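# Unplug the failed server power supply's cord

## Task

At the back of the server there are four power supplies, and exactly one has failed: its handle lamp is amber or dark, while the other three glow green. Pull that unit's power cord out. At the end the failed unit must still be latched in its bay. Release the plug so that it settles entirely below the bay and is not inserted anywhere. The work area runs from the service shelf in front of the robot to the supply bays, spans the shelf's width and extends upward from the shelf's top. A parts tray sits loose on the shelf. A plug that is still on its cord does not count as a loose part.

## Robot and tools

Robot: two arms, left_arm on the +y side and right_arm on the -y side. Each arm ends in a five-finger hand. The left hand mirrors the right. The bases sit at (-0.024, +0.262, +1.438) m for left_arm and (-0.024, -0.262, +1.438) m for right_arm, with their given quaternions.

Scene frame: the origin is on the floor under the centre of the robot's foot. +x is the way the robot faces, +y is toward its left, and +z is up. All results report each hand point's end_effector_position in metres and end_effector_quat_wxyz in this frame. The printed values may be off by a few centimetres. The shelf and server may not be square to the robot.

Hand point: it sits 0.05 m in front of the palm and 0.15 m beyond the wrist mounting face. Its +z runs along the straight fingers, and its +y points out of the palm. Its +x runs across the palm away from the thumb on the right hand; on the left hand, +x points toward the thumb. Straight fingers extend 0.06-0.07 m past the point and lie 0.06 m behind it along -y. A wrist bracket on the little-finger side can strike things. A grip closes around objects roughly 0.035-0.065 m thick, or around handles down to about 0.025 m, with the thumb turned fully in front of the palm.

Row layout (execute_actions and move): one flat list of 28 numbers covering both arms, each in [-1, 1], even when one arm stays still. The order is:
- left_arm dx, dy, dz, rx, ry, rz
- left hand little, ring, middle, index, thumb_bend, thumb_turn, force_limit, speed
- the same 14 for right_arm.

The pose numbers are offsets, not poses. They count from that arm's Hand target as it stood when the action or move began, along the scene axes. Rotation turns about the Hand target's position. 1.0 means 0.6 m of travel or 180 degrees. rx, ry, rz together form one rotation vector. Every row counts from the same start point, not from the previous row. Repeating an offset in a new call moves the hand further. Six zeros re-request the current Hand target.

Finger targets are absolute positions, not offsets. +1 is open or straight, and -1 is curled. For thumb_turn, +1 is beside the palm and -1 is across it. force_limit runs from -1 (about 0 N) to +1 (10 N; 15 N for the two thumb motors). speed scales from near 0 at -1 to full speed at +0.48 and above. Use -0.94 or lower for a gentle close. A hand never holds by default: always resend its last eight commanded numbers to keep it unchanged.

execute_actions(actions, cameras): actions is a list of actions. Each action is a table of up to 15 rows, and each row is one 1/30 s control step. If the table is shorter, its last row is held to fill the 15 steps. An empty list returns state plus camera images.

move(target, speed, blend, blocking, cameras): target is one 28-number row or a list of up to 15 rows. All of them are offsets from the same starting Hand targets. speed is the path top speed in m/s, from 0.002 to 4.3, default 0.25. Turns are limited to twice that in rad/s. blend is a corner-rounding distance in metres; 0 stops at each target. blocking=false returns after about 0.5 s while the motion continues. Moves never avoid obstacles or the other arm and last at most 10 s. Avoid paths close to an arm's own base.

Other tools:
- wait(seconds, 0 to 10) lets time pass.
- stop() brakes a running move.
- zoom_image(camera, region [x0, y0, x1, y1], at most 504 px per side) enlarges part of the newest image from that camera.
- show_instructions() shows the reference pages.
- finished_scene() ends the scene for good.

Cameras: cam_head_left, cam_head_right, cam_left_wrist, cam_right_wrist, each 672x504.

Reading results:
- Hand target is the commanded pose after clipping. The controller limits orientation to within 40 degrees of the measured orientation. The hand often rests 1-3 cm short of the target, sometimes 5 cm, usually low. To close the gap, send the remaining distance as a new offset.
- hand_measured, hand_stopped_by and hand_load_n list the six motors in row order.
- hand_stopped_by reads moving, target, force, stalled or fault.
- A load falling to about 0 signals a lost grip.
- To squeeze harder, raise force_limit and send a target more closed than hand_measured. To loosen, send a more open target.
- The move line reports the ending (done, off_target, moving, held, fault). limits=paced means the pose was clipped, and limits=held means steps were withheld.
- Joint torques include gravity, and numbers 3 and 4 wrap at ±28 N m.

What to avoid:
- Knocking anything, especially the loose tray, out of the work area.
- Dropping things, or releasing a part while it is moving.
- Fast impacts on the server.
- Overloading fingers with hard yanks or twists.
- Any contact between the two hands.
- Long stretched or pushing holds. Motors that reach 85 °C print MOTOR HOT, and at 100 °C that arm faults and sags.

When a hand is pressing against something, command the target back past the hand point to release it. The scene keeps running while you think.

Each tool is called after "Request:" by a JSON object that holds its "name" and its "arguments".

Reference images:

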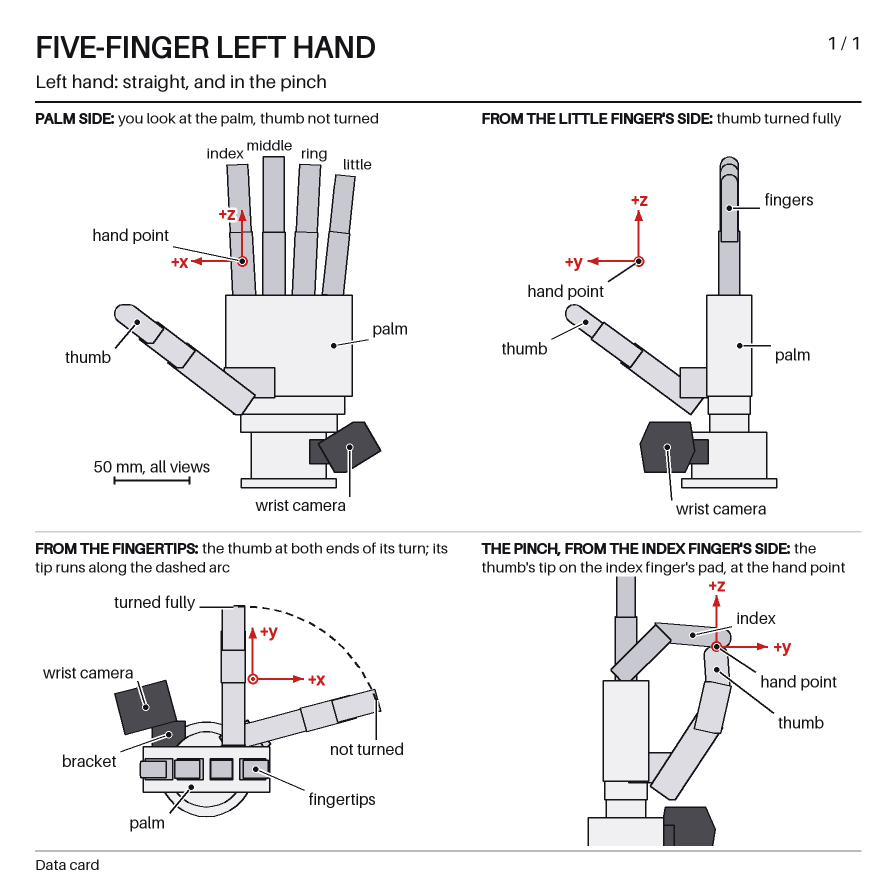

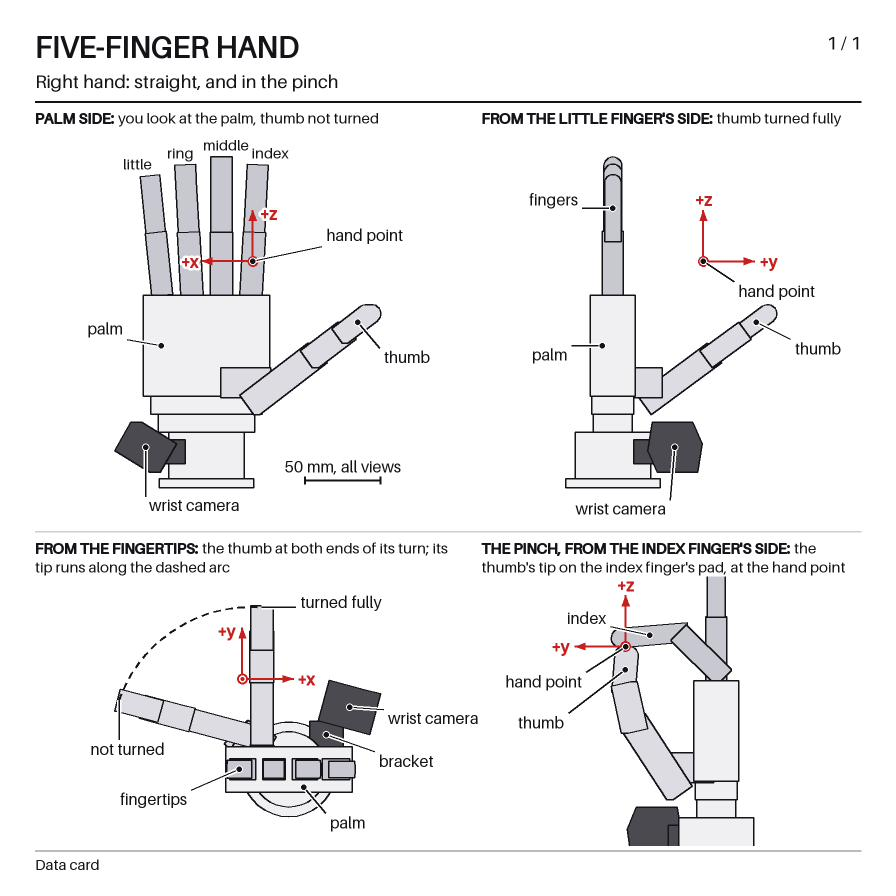

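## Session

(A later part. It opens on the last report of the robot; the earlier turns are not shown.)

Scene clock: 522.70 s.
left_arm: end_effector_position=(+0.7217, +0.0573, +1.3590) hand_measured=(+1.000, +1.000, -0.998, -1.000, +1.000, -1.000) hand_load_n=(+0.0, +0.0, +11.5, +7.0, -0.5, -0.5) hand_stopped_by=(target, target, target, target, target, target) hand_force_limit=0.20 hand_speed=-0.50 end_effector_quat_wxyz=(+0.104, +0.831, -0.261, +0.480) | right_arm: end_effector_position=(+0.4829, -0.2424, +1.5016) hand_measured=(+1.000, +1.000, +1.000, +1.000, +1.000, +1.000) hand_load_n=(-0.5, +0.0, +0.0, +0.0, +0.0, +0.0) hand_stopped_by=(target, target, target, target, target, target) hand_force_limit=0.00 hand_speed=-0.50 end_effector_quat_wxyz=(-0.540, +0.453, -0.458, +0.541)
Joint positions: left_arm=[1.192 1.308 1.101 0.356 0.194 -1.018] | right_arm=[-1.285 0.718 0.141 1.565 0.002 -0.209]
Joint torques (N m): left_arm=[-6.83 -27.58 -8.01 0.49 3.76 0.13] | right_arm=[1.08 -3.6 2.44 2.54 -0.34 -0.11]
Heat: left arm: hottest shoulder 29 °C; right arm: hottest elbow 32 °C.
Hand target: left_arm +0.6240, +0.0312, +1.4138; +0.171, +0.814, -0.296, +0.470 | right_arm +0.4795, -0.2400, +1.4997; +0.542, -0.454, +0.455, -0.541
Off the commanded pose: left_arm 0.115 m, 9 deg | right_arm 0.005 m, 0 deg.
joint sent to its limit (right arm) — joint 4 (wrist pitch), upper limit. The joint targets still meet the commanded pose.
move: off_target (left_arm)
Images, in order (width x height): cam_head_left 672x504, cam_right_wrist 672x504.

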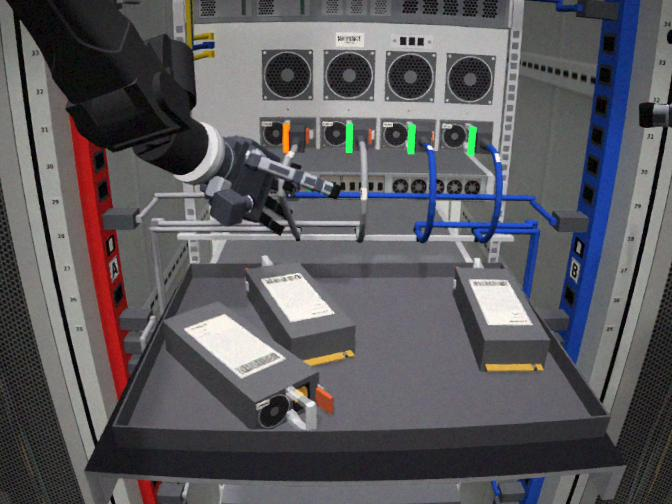

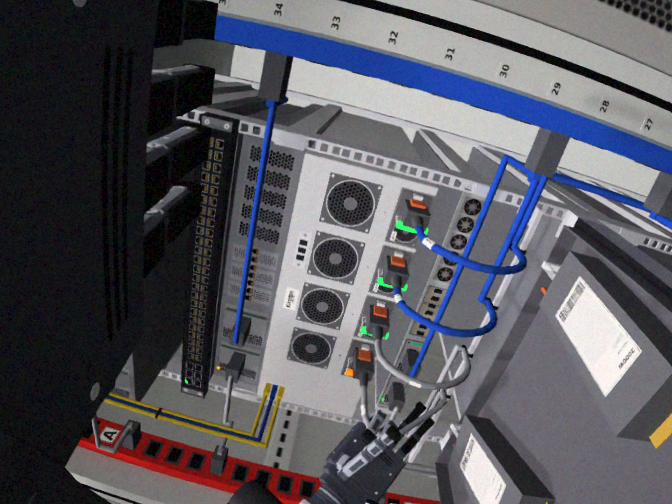

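Request:
{"name": "zoom_image", "arguments": {"camera": "cam_head_left", "region": [240, 340, 360, 440]}}

Request:
{"name": "zoom_image", "arguments": {"camera": "cam_head_left", "region": [255, 110, 325, 165]}}

Request:
{"name": "zoom_image", "arguments": {"camera": "cam_right_wrist", "region": [340, 330, 400, 380]}}

Scaled by 4.200 from the camera's 672x504 image, which has a finer 960x720 frame.

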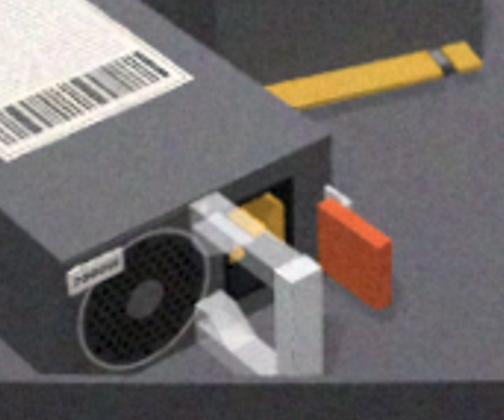

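Scaled by 7.200 from the camera's 672x504 image, which has a finer 960x720 frame.

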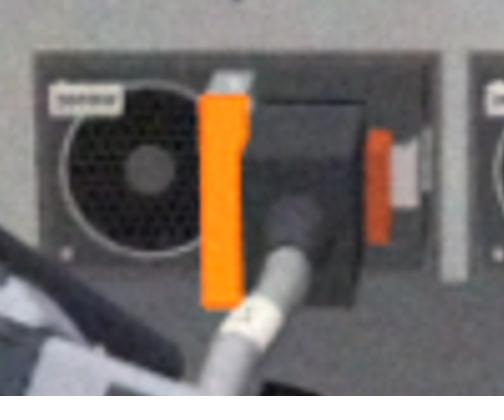

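Scaled by 8.400 from the camera's 672x504 image, which has a finer 960x720 frame.

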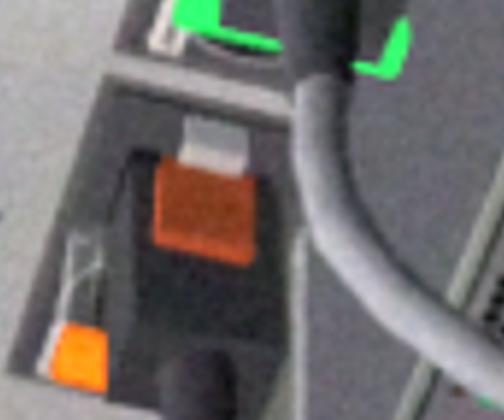

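Request:
{"name": "move", "arguments": {"target": [[0, 0.01, -0.06, 0, 0, 0, 1,1,-1,-1,1,-1,0.2,-0.5, 0,0,0,0,0,0, 1,1,1,1,1,1,0,-0.5]], "speed": [0.06]}}

Request:
{"name": "move", "arguments": {"target": [[0, 0.01, -0.06, 0, 0, 0, 1,1,-1,-1,1,-1,0.2,-0.5, 0,0,0,0,0,0, 1,1,1,1,1,1,0,-0.5]], "speed": [0.06], "cameras": ["cam_head_left","cam_right_wrist"]}}

Request:
{"name": "zoom_image", "arguments": {"camera": "cam_right_wrist", "region": [320, 320, 460, 460]}}

Scene clock: 539.57 s.
left_arm: end_effector_position=(+0.6393, +0.0507, +1.3656) hand_measured=(+1.000, +1.000, -1.000, -1.000, +1.000, -1.000) hand_load_n=(+0.0, +0.5, +2.0, +0.0, +0.0, -0.5) hand_stopped_by=(target, target, target, target, target, target) hand_force_limit=0.20 hand_speed=-0.50 end_effector_quat_wxyz=(+0.150, +0.822, -0.287, +0.468) | right_arm: end_effector_position=(+0.4829, -0.2424, +1.5016) hand_measured=(+1.000, +1.000, +1.000, +1.000, +1.000, +1.000) hand_load_n=(+0.0, +0.0, +0.0, +0.0, +0.0, +0.0) hand_stopped_by=(target, target, target, target, target, target) hand_force_limit=0.00 hand_speed=-0.50 end_effector_quat_wxyz=(-0.540, +0.453, -0.458, +0.541)
Joint positions: left_arm=[1.193 1.204 0.9 0.398 0.293 -1.003] | right_arm=[-1.285 0.718 0.141 1.565 0.002 -0.209]
Joint torques (N m): left_arm=[-3.96 -15.27 2.36 1.51 1.25 -0.03] | right_arm=[1.03 -3.66 2.43 2.55 -0.34 -0.12]
Motor temperatures (°C): left_arm=[28 33 27 27 39 25] | right_arm=[23 25 32 24 23 24]
Heat: left arm: hottest wrist yaw 39 °C; right arm: hottest elbow 32 °C.
Hand target: left_arm +0.6241, +0.0373, +1.3779; +0.171, +0.814, -0.296, +0.470 | right_arm +0.4795, -0.2400, +1.4997; +0.542, -0.454, +0.455, -0.541
Off the commanded pose: left_arm 0.024 m, 3 deg | right_arm 0.005 m, 0 deg.
joint sent to its limit (right arm) — joint 4 (wrist pitch), upper limit. The joint targets still meet the commanded pose.
move: off_target (left_arm)

Scene clock: 540.67 s.
left_arm: end_effector_position=(+0.6362, +0.0506, +1.3542) hand_measured=(+1.000, +1.000, -1.000, -1.000, +1.000, -1.000) hand_load_n=(+0.0, +0.0, +2.0, +0.5, +0.0, -0.5) hand_stopped_by=(target, target, target, target, target, target) hand_force_limit=0.20 hand_speed=-0.50 end_effector_quat_wxyz=(+0.157, +0.812, -0.291, +0.481) | right_arm: end_effector_position=(+0.4829, -0.2424, +1.5016) hand_measured=(+1.000, +1.000, +1.000, +1.000, +1.000, +1.000) hand_load_n=(+0.0, +0.0, +0.0, +0.0, +0.0, -0.5) hand_stopped_by=(target, target, target, target, target, target) hand_force_limit=0.00 hand_speed=-0.50 end_effector_quat_wxyz=(-0.540, +0.453, -0.458, +0.541)
Joint positions: left_arm=[1.212 1.245 0.892 0.47 0.339 -1.003] | right_arm=[-1.285 0.718 0.141 1.565 0.002 -0.209]
Joint torques (N m): left_arm=[-2.26 -11.87 2.97 1.85 0.97 -0.08] | right_arm=[1.08 -3.66 2.44 2.54 -0.33 -0.11]
Heat: left arm: hottest wrist yaw 38 °C; right arm: hottest elbow 32 °C.
Hand target: left_arm +0.6240, +0.0432, +1.3418; +0.171, +0.814, -0.296, +0.470 | right_arm +0.4795, -0.2400, +1.4997; +0.542, -0.454, +0.455, -0.541
Off the commanded pose: left_arm 0.019 m, 2 deg | right_arm 0.005 m, 0 deg.
joint sent to its limit (right arm) — joint 4 (wrist pitch), upper limit. The joint targets still meet the commanded pose.
move: off_target (left_arm)
Images, in order (width x height): cam_head_left 672x504, cam_right_wrist 672x504.

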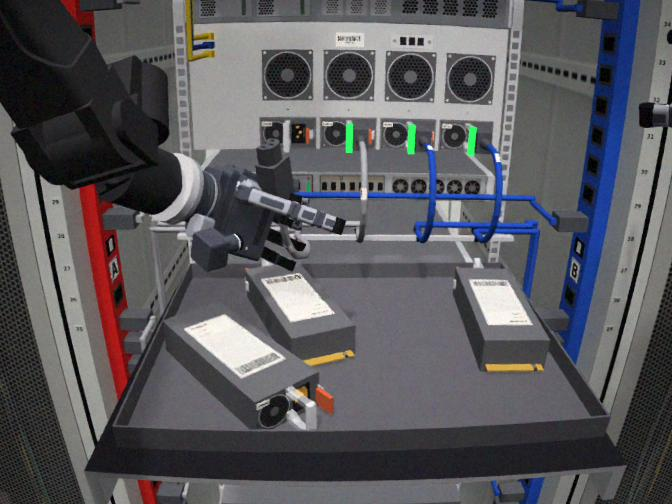

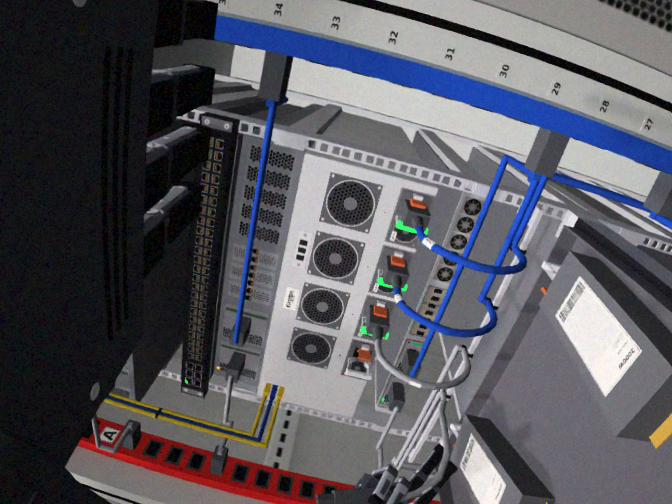

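Scaled by 3.600 from the camera's 672x504 image, which has a finer 960x720 frame.

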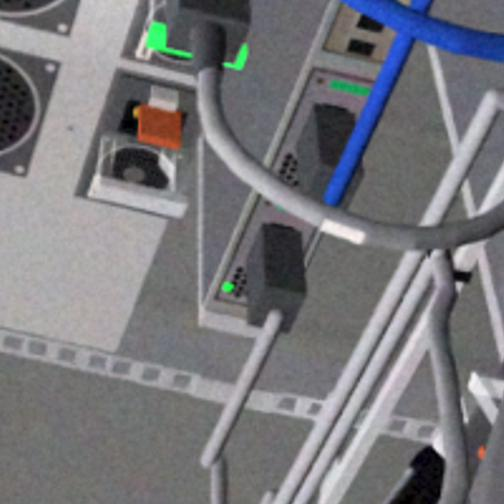

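Request:
{"name": "zoom_image", "arguments": {"camera": "cam_head_left", "region": [190, 110, 370, 290]}}

Request:
{"name": "wait", "arguments": {"seconds": 0.1, "cameras": ["cam_head_right","cam_left_wrist","cam_right_wrist","cam_head_left"]}}

Scaled by 2.800 from the camera's 672x504 image, which has a finer 960x720 frame.

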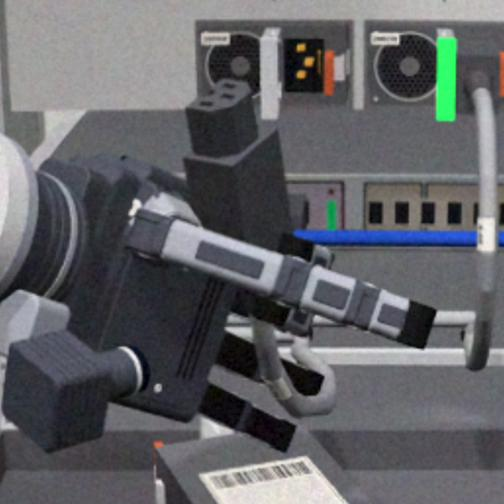

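Scene clock: 542.17 s.
left_arm: end_effector_position=(+0.6362, +0.0506, +1.3542) hand_measured=(+1.000, +1.000, -1.000, -1.000, +1.000, -1.000) hand_load_n=(+0.0, +0.0, +1.5, +0.0, +0.0, -0.5) hand_stopped_by=(target, target, target, target, target, target) hand_force_limit=0.20 hand_speed=-0.50 end_effector_quat_wxyz=(+0.157, +0.812, -0.291, +0.481) | right_arm: end_effector_position=(+0.4829, -0.2424, +1.5016) hand_measured=(+1.000, +1.000, +1.000, +1.000, +1.000, +1.000) hand_load_n=(+0.0, +0.0, +0.0, +0.0, +0.0, -0.5) hand_stopped_by=(target, target, target, target, target, target) hand_force_limit=0.00 hand_speed=-0.50 end_effector_quat_wxyz=(-0.540, +0.453, -0.458, +0.541)
Joint positions: left_arm=[1.212 1.245 0.892 0.47 0.339 -1.003] | right_arm=[-1.285 0.718 0.141 1.565 0.002 -0.209]
Joint torques (N m): left_arm=[-2.37 -11.81 2.97 1.99 0.99 -0.08] | right_arm=[1.08 -3.66 2.45 2.56 -0.34 -0.11]
Heat: left arm: hottest wrist yaw 37 °C; right arm: hottest elbow 32 °C.
Hand target: left_arm +0.6240, +0.0432, +1.3418; +0.171, +0.814, -0.296, +0.470 | right_arm +0.4795, -0.2400, +1.4997; +0.542, -0.454, +0.455, -0.541
Off the commanded pose: left_arm 0.019 m, 2 deg | right_arm 0.005 m, 0 deg.
wait: 0.10 s; at rest from the start

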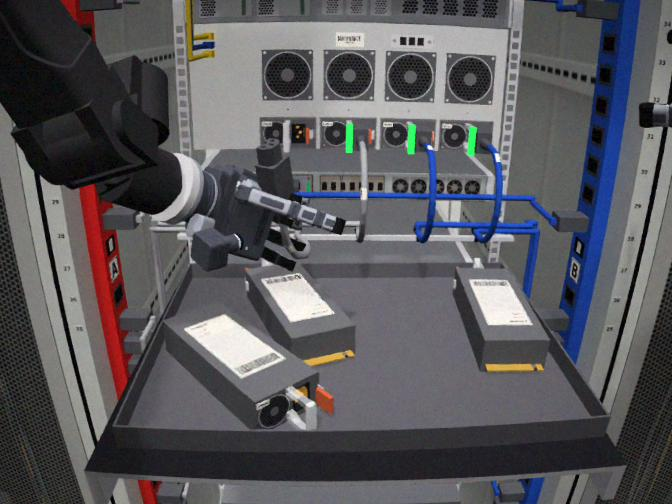

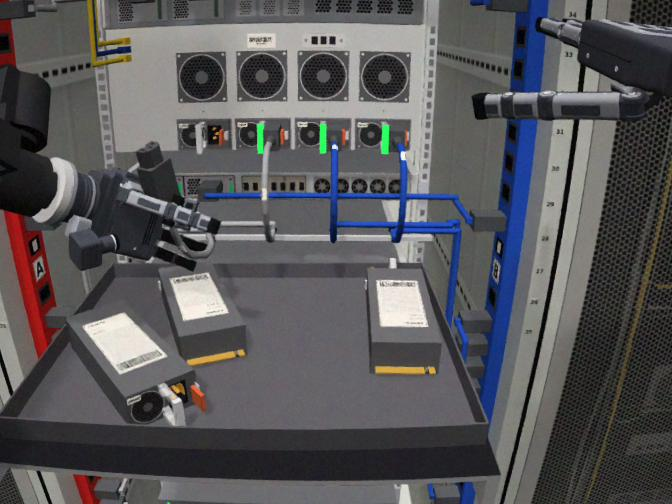

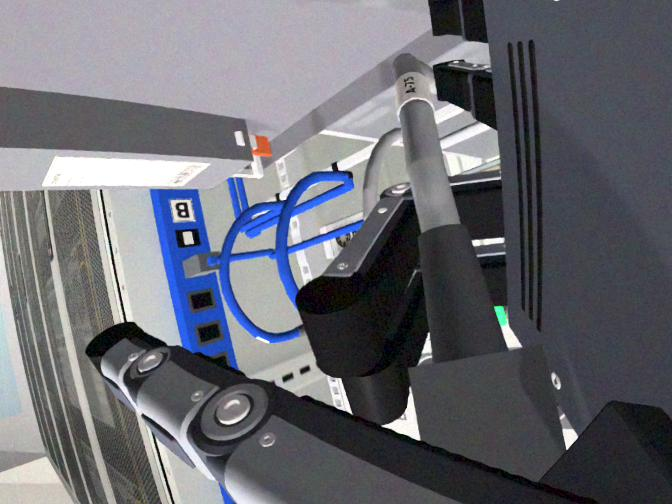

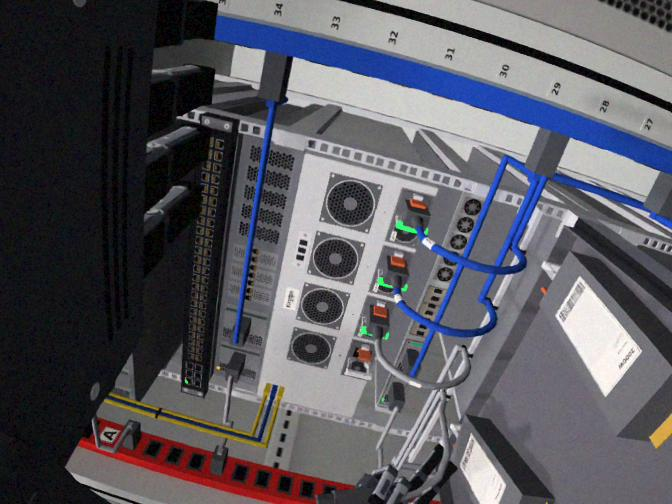

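Request:
{"name": "move", "arguments": {"target": [[0.0, 0, 0.02, 0, 0, 0, 1,1,-1,-1,1,0.9,0.0,-0.5, 0,0,0,0,0,0, 1,1,1,1,1,1,0,-0.5]], "speed": [0.1], "cameras": ["cam_head_left","cam_head_right"]}}

Request:
{"name": "zoom_image", "arguments": {"camera": "cam_head_left", "region": [190, 110, 370, 290]}}

Scene clock: 581.27 s.
left_arm: end_effector_position=(+0.6364, +0.0514, +1.3526) hand_measured=(+1.000, +1.000, -1.000, -1.000, +1.000, +0.340) hand_load_n=(+0.0, +0.5, +1.5, +0.0, +0.5, -27.0) hand_stopped_by=(target, target, target, target, target, moving) hand_force_limit=0.00 hand_speed=-0.50 end_effector_quat_wxyz=(+0.155, +0.814, -0.290, +0.478) | right_arm: end_effector_position=(+0.4829, -0.2424, +1.5016) hand_measured=(+1.000, +1.000, +1.000, +1.000, +1.000, +1.000) hand_load_n=(+0.0, +0.0, +0.0, +0.0, +0.0, -0.5) hand_stopped_by=(target, target, target, target, target, target) hand_force_limit=0.00 hand_speed=-0.50 end_effector_quat_wxyz=(-0.540, +0.453, -0.458, +0.541)
Joint positions: left_arm=[1.212 1.245 0.892 0.467 0.332 -1.003] | right_arm=[-1.285 0.718 0.141 1.565 0.002 -0.209]
Joint torques (N m): left_arm=[-2.96 -14.33 2.74 1.07 0.98 -0.07] | right_arm=[1.08 -3.66 2.43 2.55 -0.34 -0.11]
Motor temperatures (°C): left_arm=[27 29 26 27 28 25] | right_arm=[22 25 32 24 23 24]
Heat: left arm: hottest shoulder 29 °C; right arm: hottest elbow 32 °C.
Hand target: left_arm +0.6239, +0.0432, +1.3539; +0.171, +0.814, -0.296, +0.470 | right_arm +0.4795, -0.2400, +1.4997; +0.542, -0.454, +0.455, -0.541
Off the commanded pose: left_arm 0.015 m, 2 deg | right_arm 0.005 m, 0 deg.
joint sent to its limit (right arm) — joint 4 (wrist pitch), upper limit. The joint targets still meet the commanded pose.
move: off_target (left_arm)
Images, in order (width x height): cam_head_left 672x504, cam_head_right 672x504.

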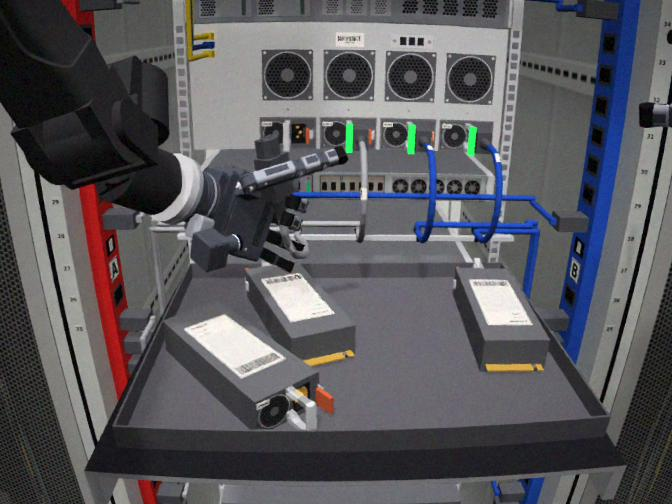

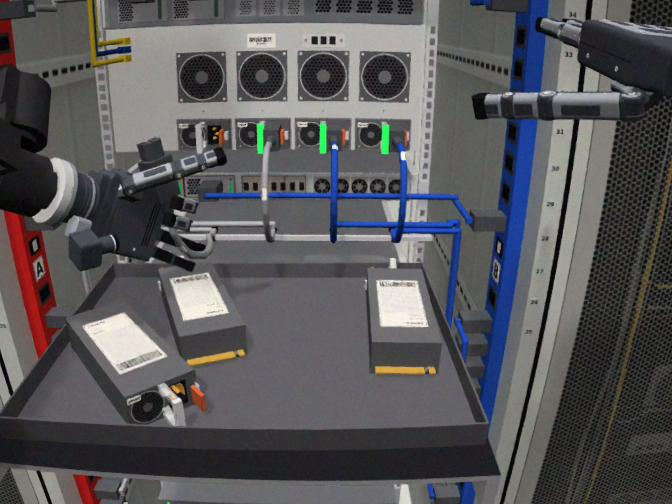

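Scaled by 2.800 from the camera's 672x504 image, which has a finer 960x720 frame.

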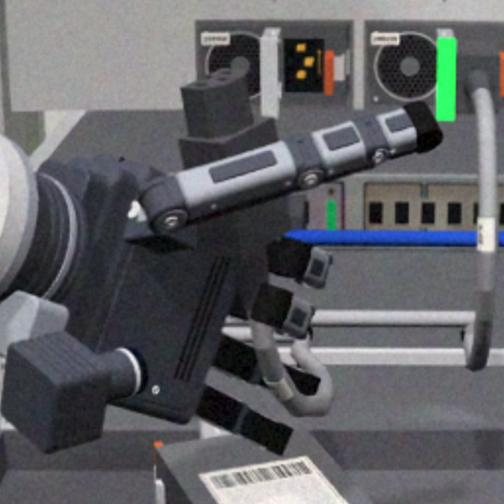

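Request:
{"name": "execute_actions", "arguments": {"actions": [[[0,0,0,0,0,0,1,1,-1,-1,1,0.1,0.0,-0.2,0,0,0,0,0,0,1,1,1,1,1,1,0,-0.5]]]}}

Scene clock: 583.30 s.
left_arm: end_effector_position=(+0.6364, +0.0514, +1.3526) hand_measured=(+1.000, +1.000, -1.000, -1.000, +1.000, +0.100) hand_load_n=(+0.0, +0.5, +2.0, +0.0, +0.0, -1.0) hand_stopped_by=(target, target, target, target, target, target) hand_force_limit=0.00 hand_speed=-0.20 end_effector_quat_wxyz=(+0.155, +0.814, -0.290, +0.478) | right_arm: end_effector_position=(+0.4829, -0.2424, +1.5016) hand_measured=(+1.000, +1.000, +1.000, +1.000, +1.000, +1.000) hand_load_n=(+0.0, +0.0, +0.0, +0.0, +0.0, -0.5) hand_stopped_by=(target, target, target, target, target, target) hand_force_limit=0.00 hand_speed=-0.50 end_effector_quat_wxyz=(-0.540, +0.453, -0.458, +0.541)
Joint positions: left_arm=[1.212 1.245 0.892 0.467 0.332 -1.003] | right_arm=[-1.285 0.718 0.141 1.565 0.002 -0.209]
Joint torques (N m): left_arm=[-3.02 -14.33 2.74 1.06 0.98 -0.07] | right_arm=[1.14 -3.66 2.45 2.56 -0.34 -0.12]
Heat: left arm: hottest shoulder 29 °C; right arm: hottest elbow 32 °C.
Hand target: left_arm +0.6239, +0.0432, +1.3539; +0.171, +0.814, -0.296, +0.470 | right_arm +0.4795, -0.2400, +1.4997; +0.542, -0.454, +0.455, -0.541
Off the commanded pose: left_arm 0.015 m, 2 deg | right_arm 0.005 m, 0 deg.
joint sent to its limit (right arm) — joint 4 (wrist pitch), upper limit. The joint targets still meet the commanded pose.

Request:
{"name": "move", "arguments": {"target": [[0.0, 0, 0.03, 0.085, -0.113, -0.071, 1,1,-1,-1,1,0.1,0.0,-0.2, 0,0,0,0,0,0, 1,1,1,1,1,1,0,-0.5]], "speed": [0.2], "cameras": ["cam_head_left"]}}

Scene clock: 587.07 s.
left_arm: end_effector_position=(+0.6199, +0.0482, +1.3496) hand_measured=(+1.000, +1.000, -1.000, -1.000, +1.000, +0.100) hand_load_n=(+0.0, +0.0, +0.5, +0.0, +0.0, -0.5) hand_stopped_by=(target, target, target, target, target, target) hand_force_limit=0.00 hand_speed=-0.20 end_effector_quat_wxyz=(-0.061, -0.711, +0.467, -0.522) | right_arm: end_effector_position=(+0.4829, -0.2424, +1.5016) hand_measured=(+1.000, +1.000, +1.000, +1.000, +1.000, +1.000) hand_load_n=(+0.0, +0.0, +0.0, +0.0, +0.0, -0.5) hand_stopped_by=(target, target, target, target, target, target) hand_force_limit=0.00 hand_speed=-0.50 end_effector_quat_wxyz=(-0.540, +0.453, -0.458, +0.541)
Joint positions: left_arm=[1.204 1.216 0.89 0.467 0.383 -0.556] | right_arm=[-1.285 0.718 0.141 1.565 0.002 -0.209]
Joint torques (N m): left_arm=[-3.43 -15.97 3.95 2.18 0.63 0.02] | right_arm=[1.08 -3.72 2.43 2.55 -0.33 -0.11]
Heat: left arm: hottest shoulder 28 °C; right arm: hottest elbow 32 °C.
Hand target: left_arm +0.6241, +0.0432, +1.3719; +0.058, +0.696, -0.469, +0.541 | right_arm +0.4795, -0.2400, +1.4997; +0.542, -0.454, +0.455, -0.541
Off the commanded pose: left_arm 0.023 m, 3 deg | right_arm 0.005 m, 0 deg.
joint sent to its limit (right arm) — joint 4 (wrist pitch), upper limit. The joint targets still meet the commanded pose.
move: off_target (left_arm)
Images, in order (width x height): cam_head_left 672x504.

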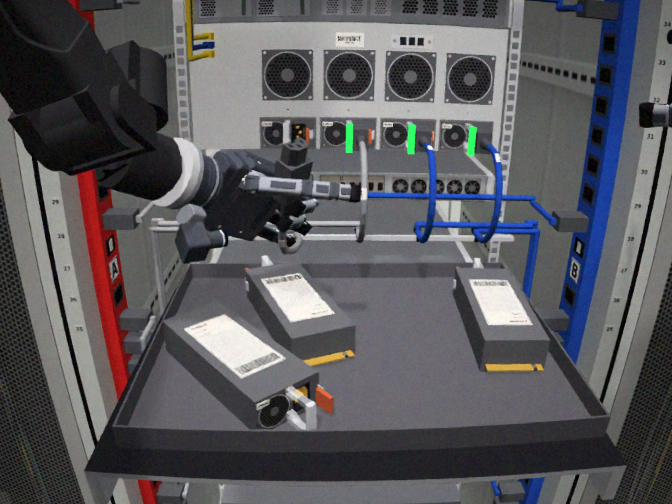

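Request:
{"name": "move", "arguments": {"target": [[0.045, 0.015, -0.02, 0.199, -0.264, -0.166, 1,1,-1,-1,1,0.1,0.0,-0.2, 0,0,0,0,0,0, 1,1,1,1,1,1,0,-0.5]], "speed": [0.25], "cameras": ["cam_head_left","cam_head_right","cam_left_wrist","cam_right_wrist"]}}

Scene clock: 594.13 s.
left_arm: end_effector_position=(+0.6305, +0.0560, +1.3343) hand_measured=(+1.000, +1.000, -1.000, -1.000, +1.000, +0.100) hand_load_n=(+0.0, +0.0, +0.5, +0.5, +0.0, +0.0) hand_stopped_by=(target, target, target, target, target, target) hand_force_limit=0.00 hand_speed=-0.20 end_effector_quat_wxyz=(+0.188, -0.289, +0.754, -0.559) | right_arm: end_effector_position=(+0.4829, -0.2424, +1.5016) hand_measured=(+1.000, +1.000, +1.000, +1.000, +1.000, +1.000) hand_load_n=(+0.0, +0.0, -0.5, +0.0, +0.0, -0.5) hand_stopped_by=(target, target, target, target, target, target) hand_force_limit=0.00 hand_speed=-0.50 end_effector_quat_wxyz=(-0.540, +0.453, -0.458, +0.541)
Joint positions: left_arm=[1.186 1.216 0.945 0.453 0.592 0.561] | right_arm=[-1.285 0.718 0.141 1.565 0.002 -0.209]
Joint torques (N m): left_arm=[-3.37 -15.56 6.86 1.72 0.58 0.07] | right_arm=[1.03 -3.66 2.45 2.55 -0.33 -0.11]
Heat: left arm: hottest shoulder 28 °C; right arm: hottest elbow 32 °C.
Hand target: left_arm +0.6510, +0.0522, +1.3597; +0.208, -0.272, +0.746, -0.572 | right_arm +0.4795, -0.2400, +1.4997; +0.542, -0.454, +0.455, -0.541
Off the commanded pose: left_arm 0.033 m, 3 deg | right_arm 0.005 m, 0 deg.
joint sent to its limit (right arm) — joint 4 (wrist pitch), upper limit. The joint targets still meet the commanded pose.
move: off_target (left_arm)

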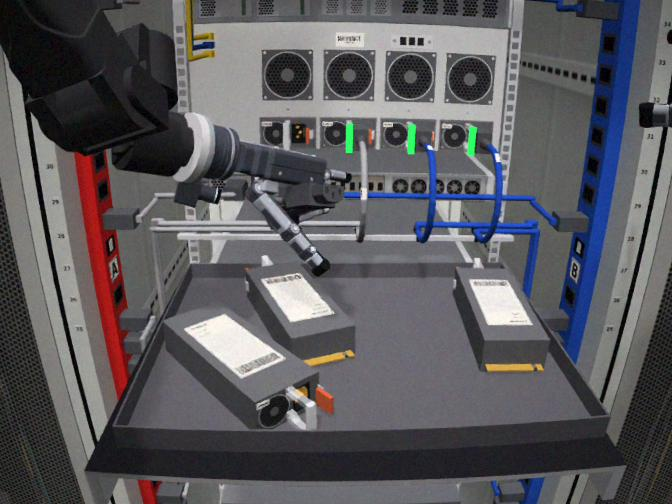

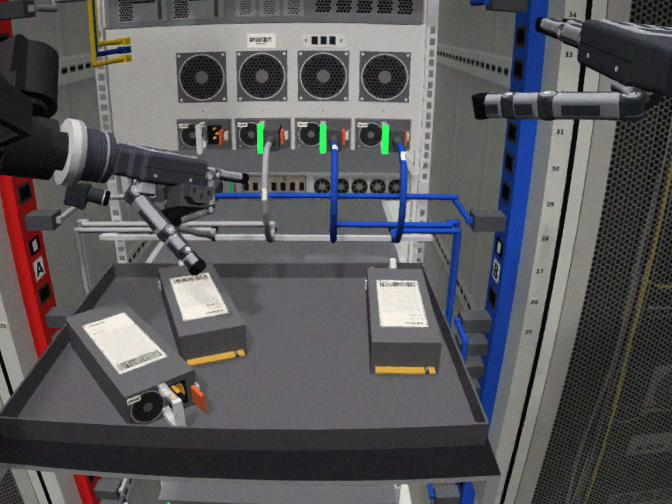

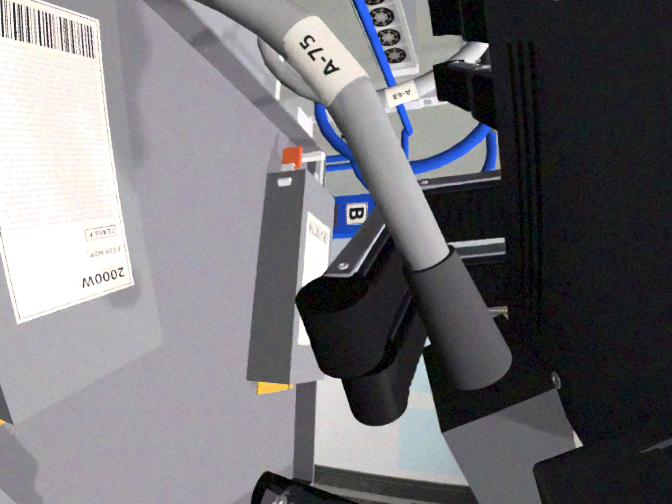

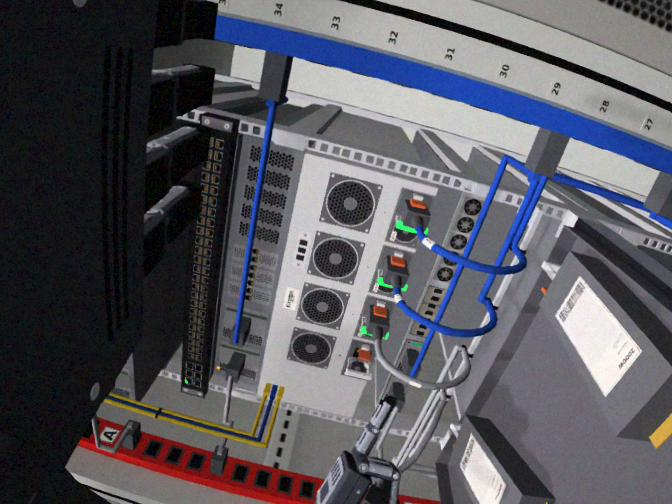

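Request:
{"name": "zoom_image", "arguments": {"camera": "cam_head_left", "region": [220, 130, 380, 290]}}

Request:
{"name": "zoom_image", "arguments": {"camera": "cam_right_wrist", "region": [310, 330, 480, 500]}}

Scaled by 3.150 from the camera's 672x504 image, which has a finer 960x720 frame.

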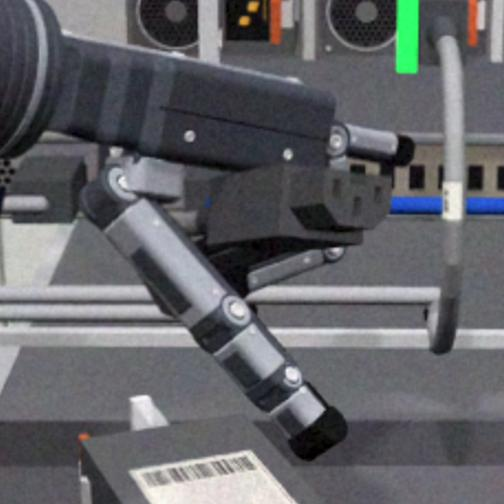

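Scaled by 2.965 from the camera's 672x504 image, which has a finer 960x720 frame.

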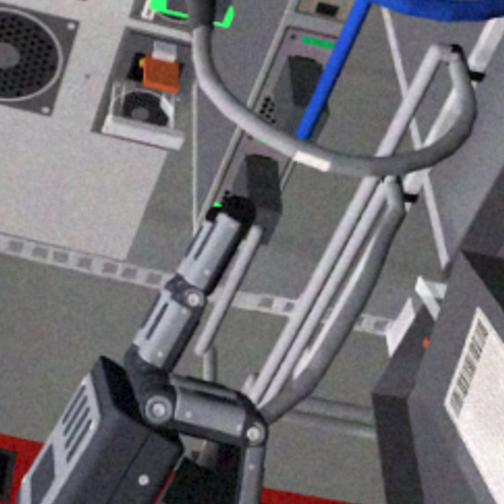

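Request:
{"name": "move", "arguments": {"target": [[0.024, 0.001, -0.0745, 0, 0, 0, 1,1,-1,-1,1,0.25,0.0,-0.5, 0,0,0,0,0,0, 1,1,1,1,1,1,0,-0.5]], "speed": [0.12], "cameras": ["cam_head_left","cam_head_right","cam_right_wrist","cam_left_wrist"]}}

Scene clock: 600.47 s.
left_arm: end_effector_position=(+0.6460, +0.0475, +1.3096) hand_measured=(+1.000, +1.000, -1.000, -1.000, +1.000, +0.250) hand_load_n=(+0.0, +0.0, +0.5, +0.0, +0.0, +0.0) hand_stopped_by=(target, target, target, target, target, target) hand_force_limit=0.00 hand_speed=-0.50 end_effector_quat_wxyz=(+0.188, -0.278, +0.751, -0.569) | right_arm: end_effector_position=(+0.4829, -0.2424, +1.5016) hand_measured=(+1.000, +1.000, +1.000, +1.000, +1.000, +1.000) hand_load_n=(+0.0, +0.0, +0.0, +0.0, +0.0, -0.5) hand_stopped_by=(target, target, target, target, target, target) hand_force_limit=0.00 hand_speed=-0.50 end_effector_quat_wxyz=(-0.540, +0.453, -0.458, +0.541)
Joint positions: left_arm=[1.196 1.311 1.002 0.506 0.628 0.562] | right_arm=[-1.285 0.718 0.141 1.565 0.002 -0.209]
Joint torques (N m): left_arm=[-1.73 -14.04 6.45 2.55 0.49 -0.02] | right_arm=[1.08 -3.6 2.45 2.56 -0.34 -0.12]
Heat: left arm: hottest shoulder 28 °C; right arm: hottest elbow 32 °C.
Hand target: left_arm +0.6655, +0.0530, +1.3151; +0.208, -0.272, +0.746, -0.572 | right_arm +0.4795, -0.2400, +1.4997; +0.542, -0.454, +0.455, -0.541
Off the commanded pose: left_arm 0.021 m, 2 deg | right_arm 0.005 m, 0 deg.
joint sent to its limit (right arm) — joint 4 (wrist pitch), upper limit. The joint targets still meet the commanded pose.
move: off_target (left_arm)

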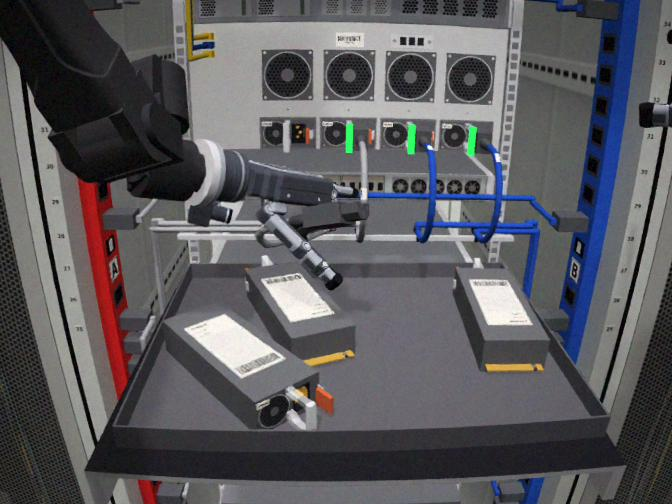

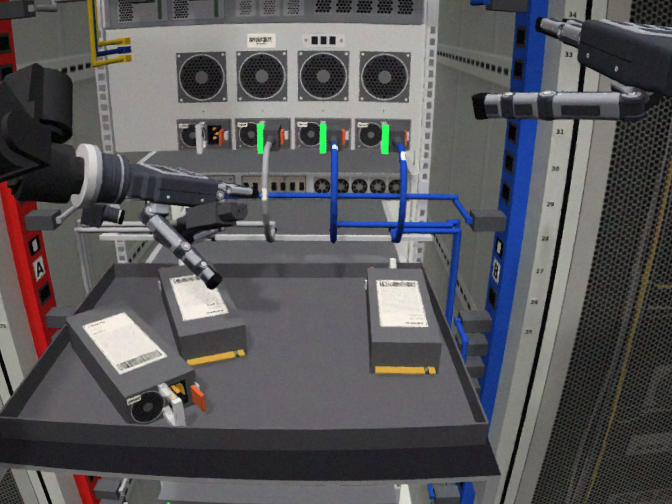

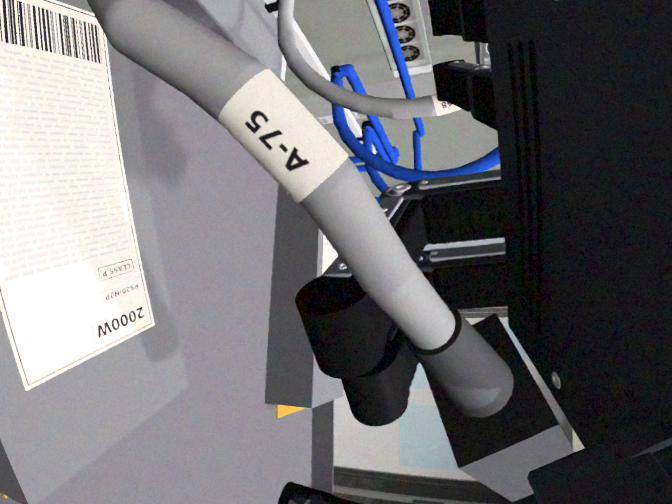

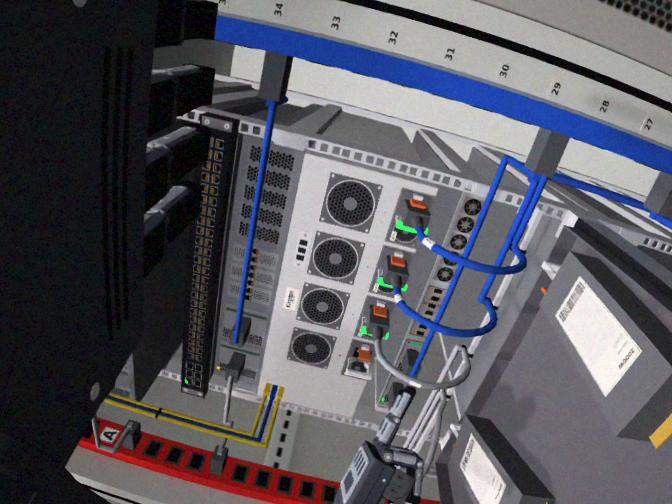

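Request:
{"name": "zoom_image", "arguments": {"camera": "cam_head_left", "region": [220, 140, 390, 310]}}

Request:
{"name": "zoom_image", "arguments": {"camera": "cam_right_wrist", "region": [310, 330, 480, 500]}}

Scaled by 2.965 from the camera's 672x504 image, which has a finer 960x720 frame.

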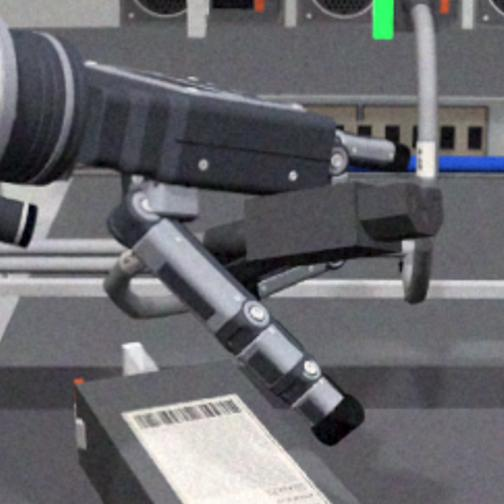

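Scaled by 2.965 from the camera's 672x504 image, which has a finer 960x720 frame.

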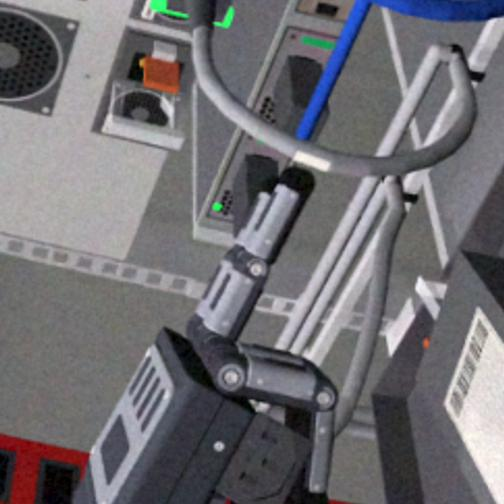

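Request:
{"name": "move", "arguments": {"target": [[-0.023, 0.006, 0, 0, 0, 0, 1,1,-1,-1,1,0.25,0.0,-0.5, 0,0,0,0,0,0, 1,1,1,1,1,1,0,-0.5],[-0.023, 0.006, -0.07, 0, 0, 0, 1,1,-1,-1,1,0.25,0.0,-0.5, 0,0,0,0,0,0, 1,1,1,1,1,1,0,-0.5]], "speed": [0.1,0.1], "cameras": ["cam_head_left","cam_head_right","cam_right_wrist","cam_left_wrist"]}}

Request:
{"name": "zoom_image", "arguments": {"camera": "cam_head_left", "region": [220, 140, 390, 310]}}

Scene clock: 607.17 s.
left_arm: end_effector_position=(+0.6370, +0.0513, +1.2698) hand_measured=(+1.000, +1.000, -1.000, -1.000, +1.000, +0.250) hand_load_n=(+0.0, -0.5, +0.5, +0.0, +0.0, -0.5) hand_stopped_by=(target, target, target, target, target, target) hand_force_limit=0.00 hand_speed=-0.50 end_effector_quat_wxyz=(+0.193, -0.274, +0.751, -0.569) | right_arm: end_effector_position=(+0.4829, -0.2424, +1.5016) hand_measured=(+1.000, +1.000, +1.000, +1.000, +1.000, +1.000) hand_load_n=(+0.0, +0.0, +0.0, +0.0, +0.0, -0.5) hand_stopped_by=(target, target, target, target, target, target) hand_force_limit=0.00 hand_speed=-0.50 end_effector_quat_wxyz=(-0.540, +0.453, -0.458, +0.541)
Joint positions: left_arm=[1.225 1.399 0.988 0.62 0.657 0.562] | right_arm=[-1.285 0.718 0.141 1.565 0.002 -0.209]
Joint torques (N m): left_arm=[-1.79 -14.39 5.18 2.61 0.48 -0.11] | right_arm=[1.08 -3.66 2.43 2.54 -0.33 -0.11]
Heat: left arm: hottest shoulder 28 °C; right arm: hottest elbow 32 °C.
Hand target: left_arm +0.6517, +0.0565, +1.2732; +0.208, -0.272, +0.746, -0.572 | right_arm +0.4795, -0.2400, +1.4997; +0.542, -0.454, +0.455, -0.541
Off the commanded pose: left_arm 0.016 m, 2 deg | right_arm 0.005 m, 0 deg.
joint sent to its limit (right arm) — joint 4 (wrist pitch), upper limit. The joint targets still meet the commanded pose.
move: off_target (left_arm)

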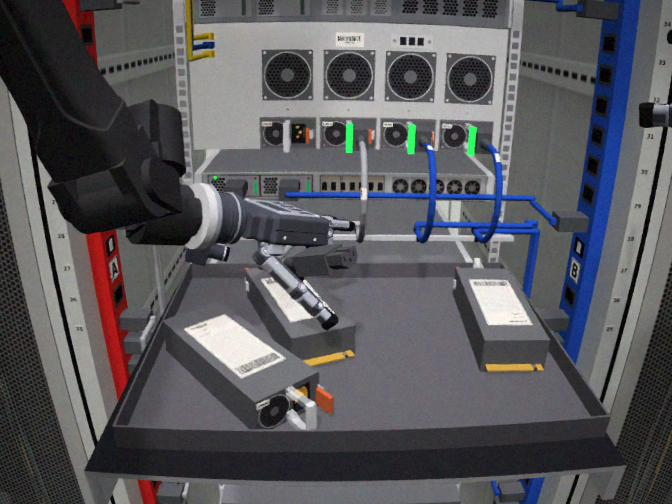

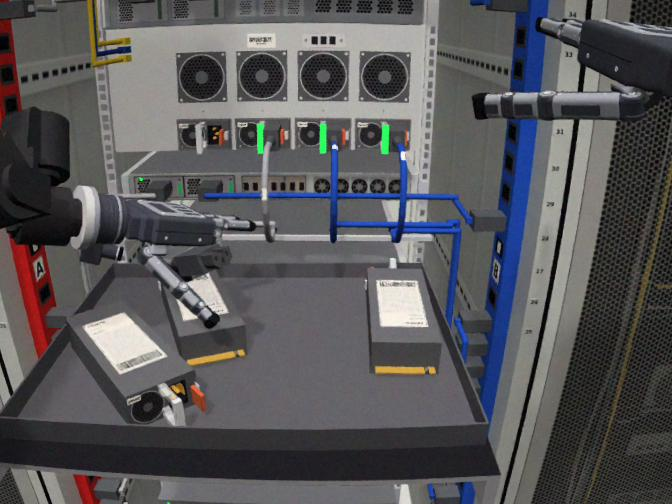

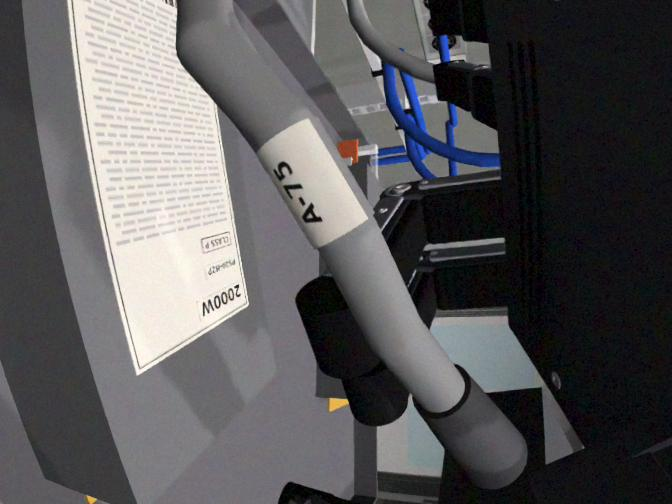

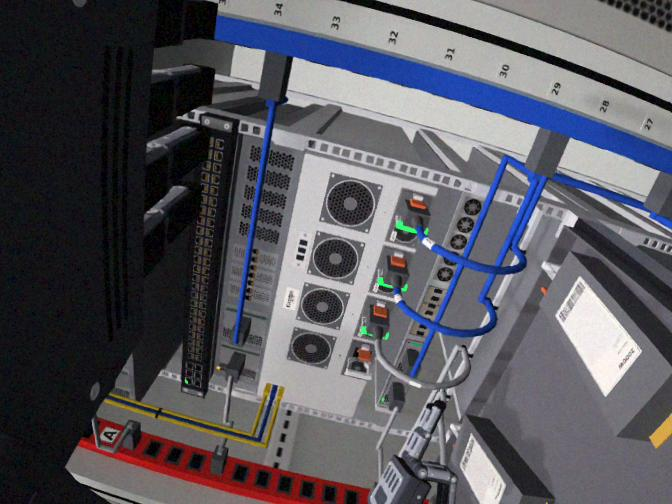

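Scaled by 2.965 from the camera's 672x504 image, which has a finer 960x720 frame.

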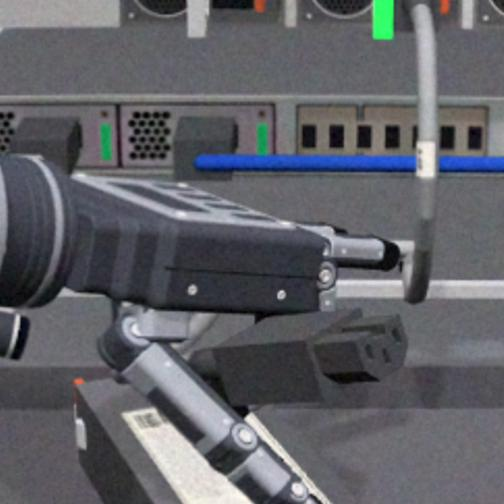

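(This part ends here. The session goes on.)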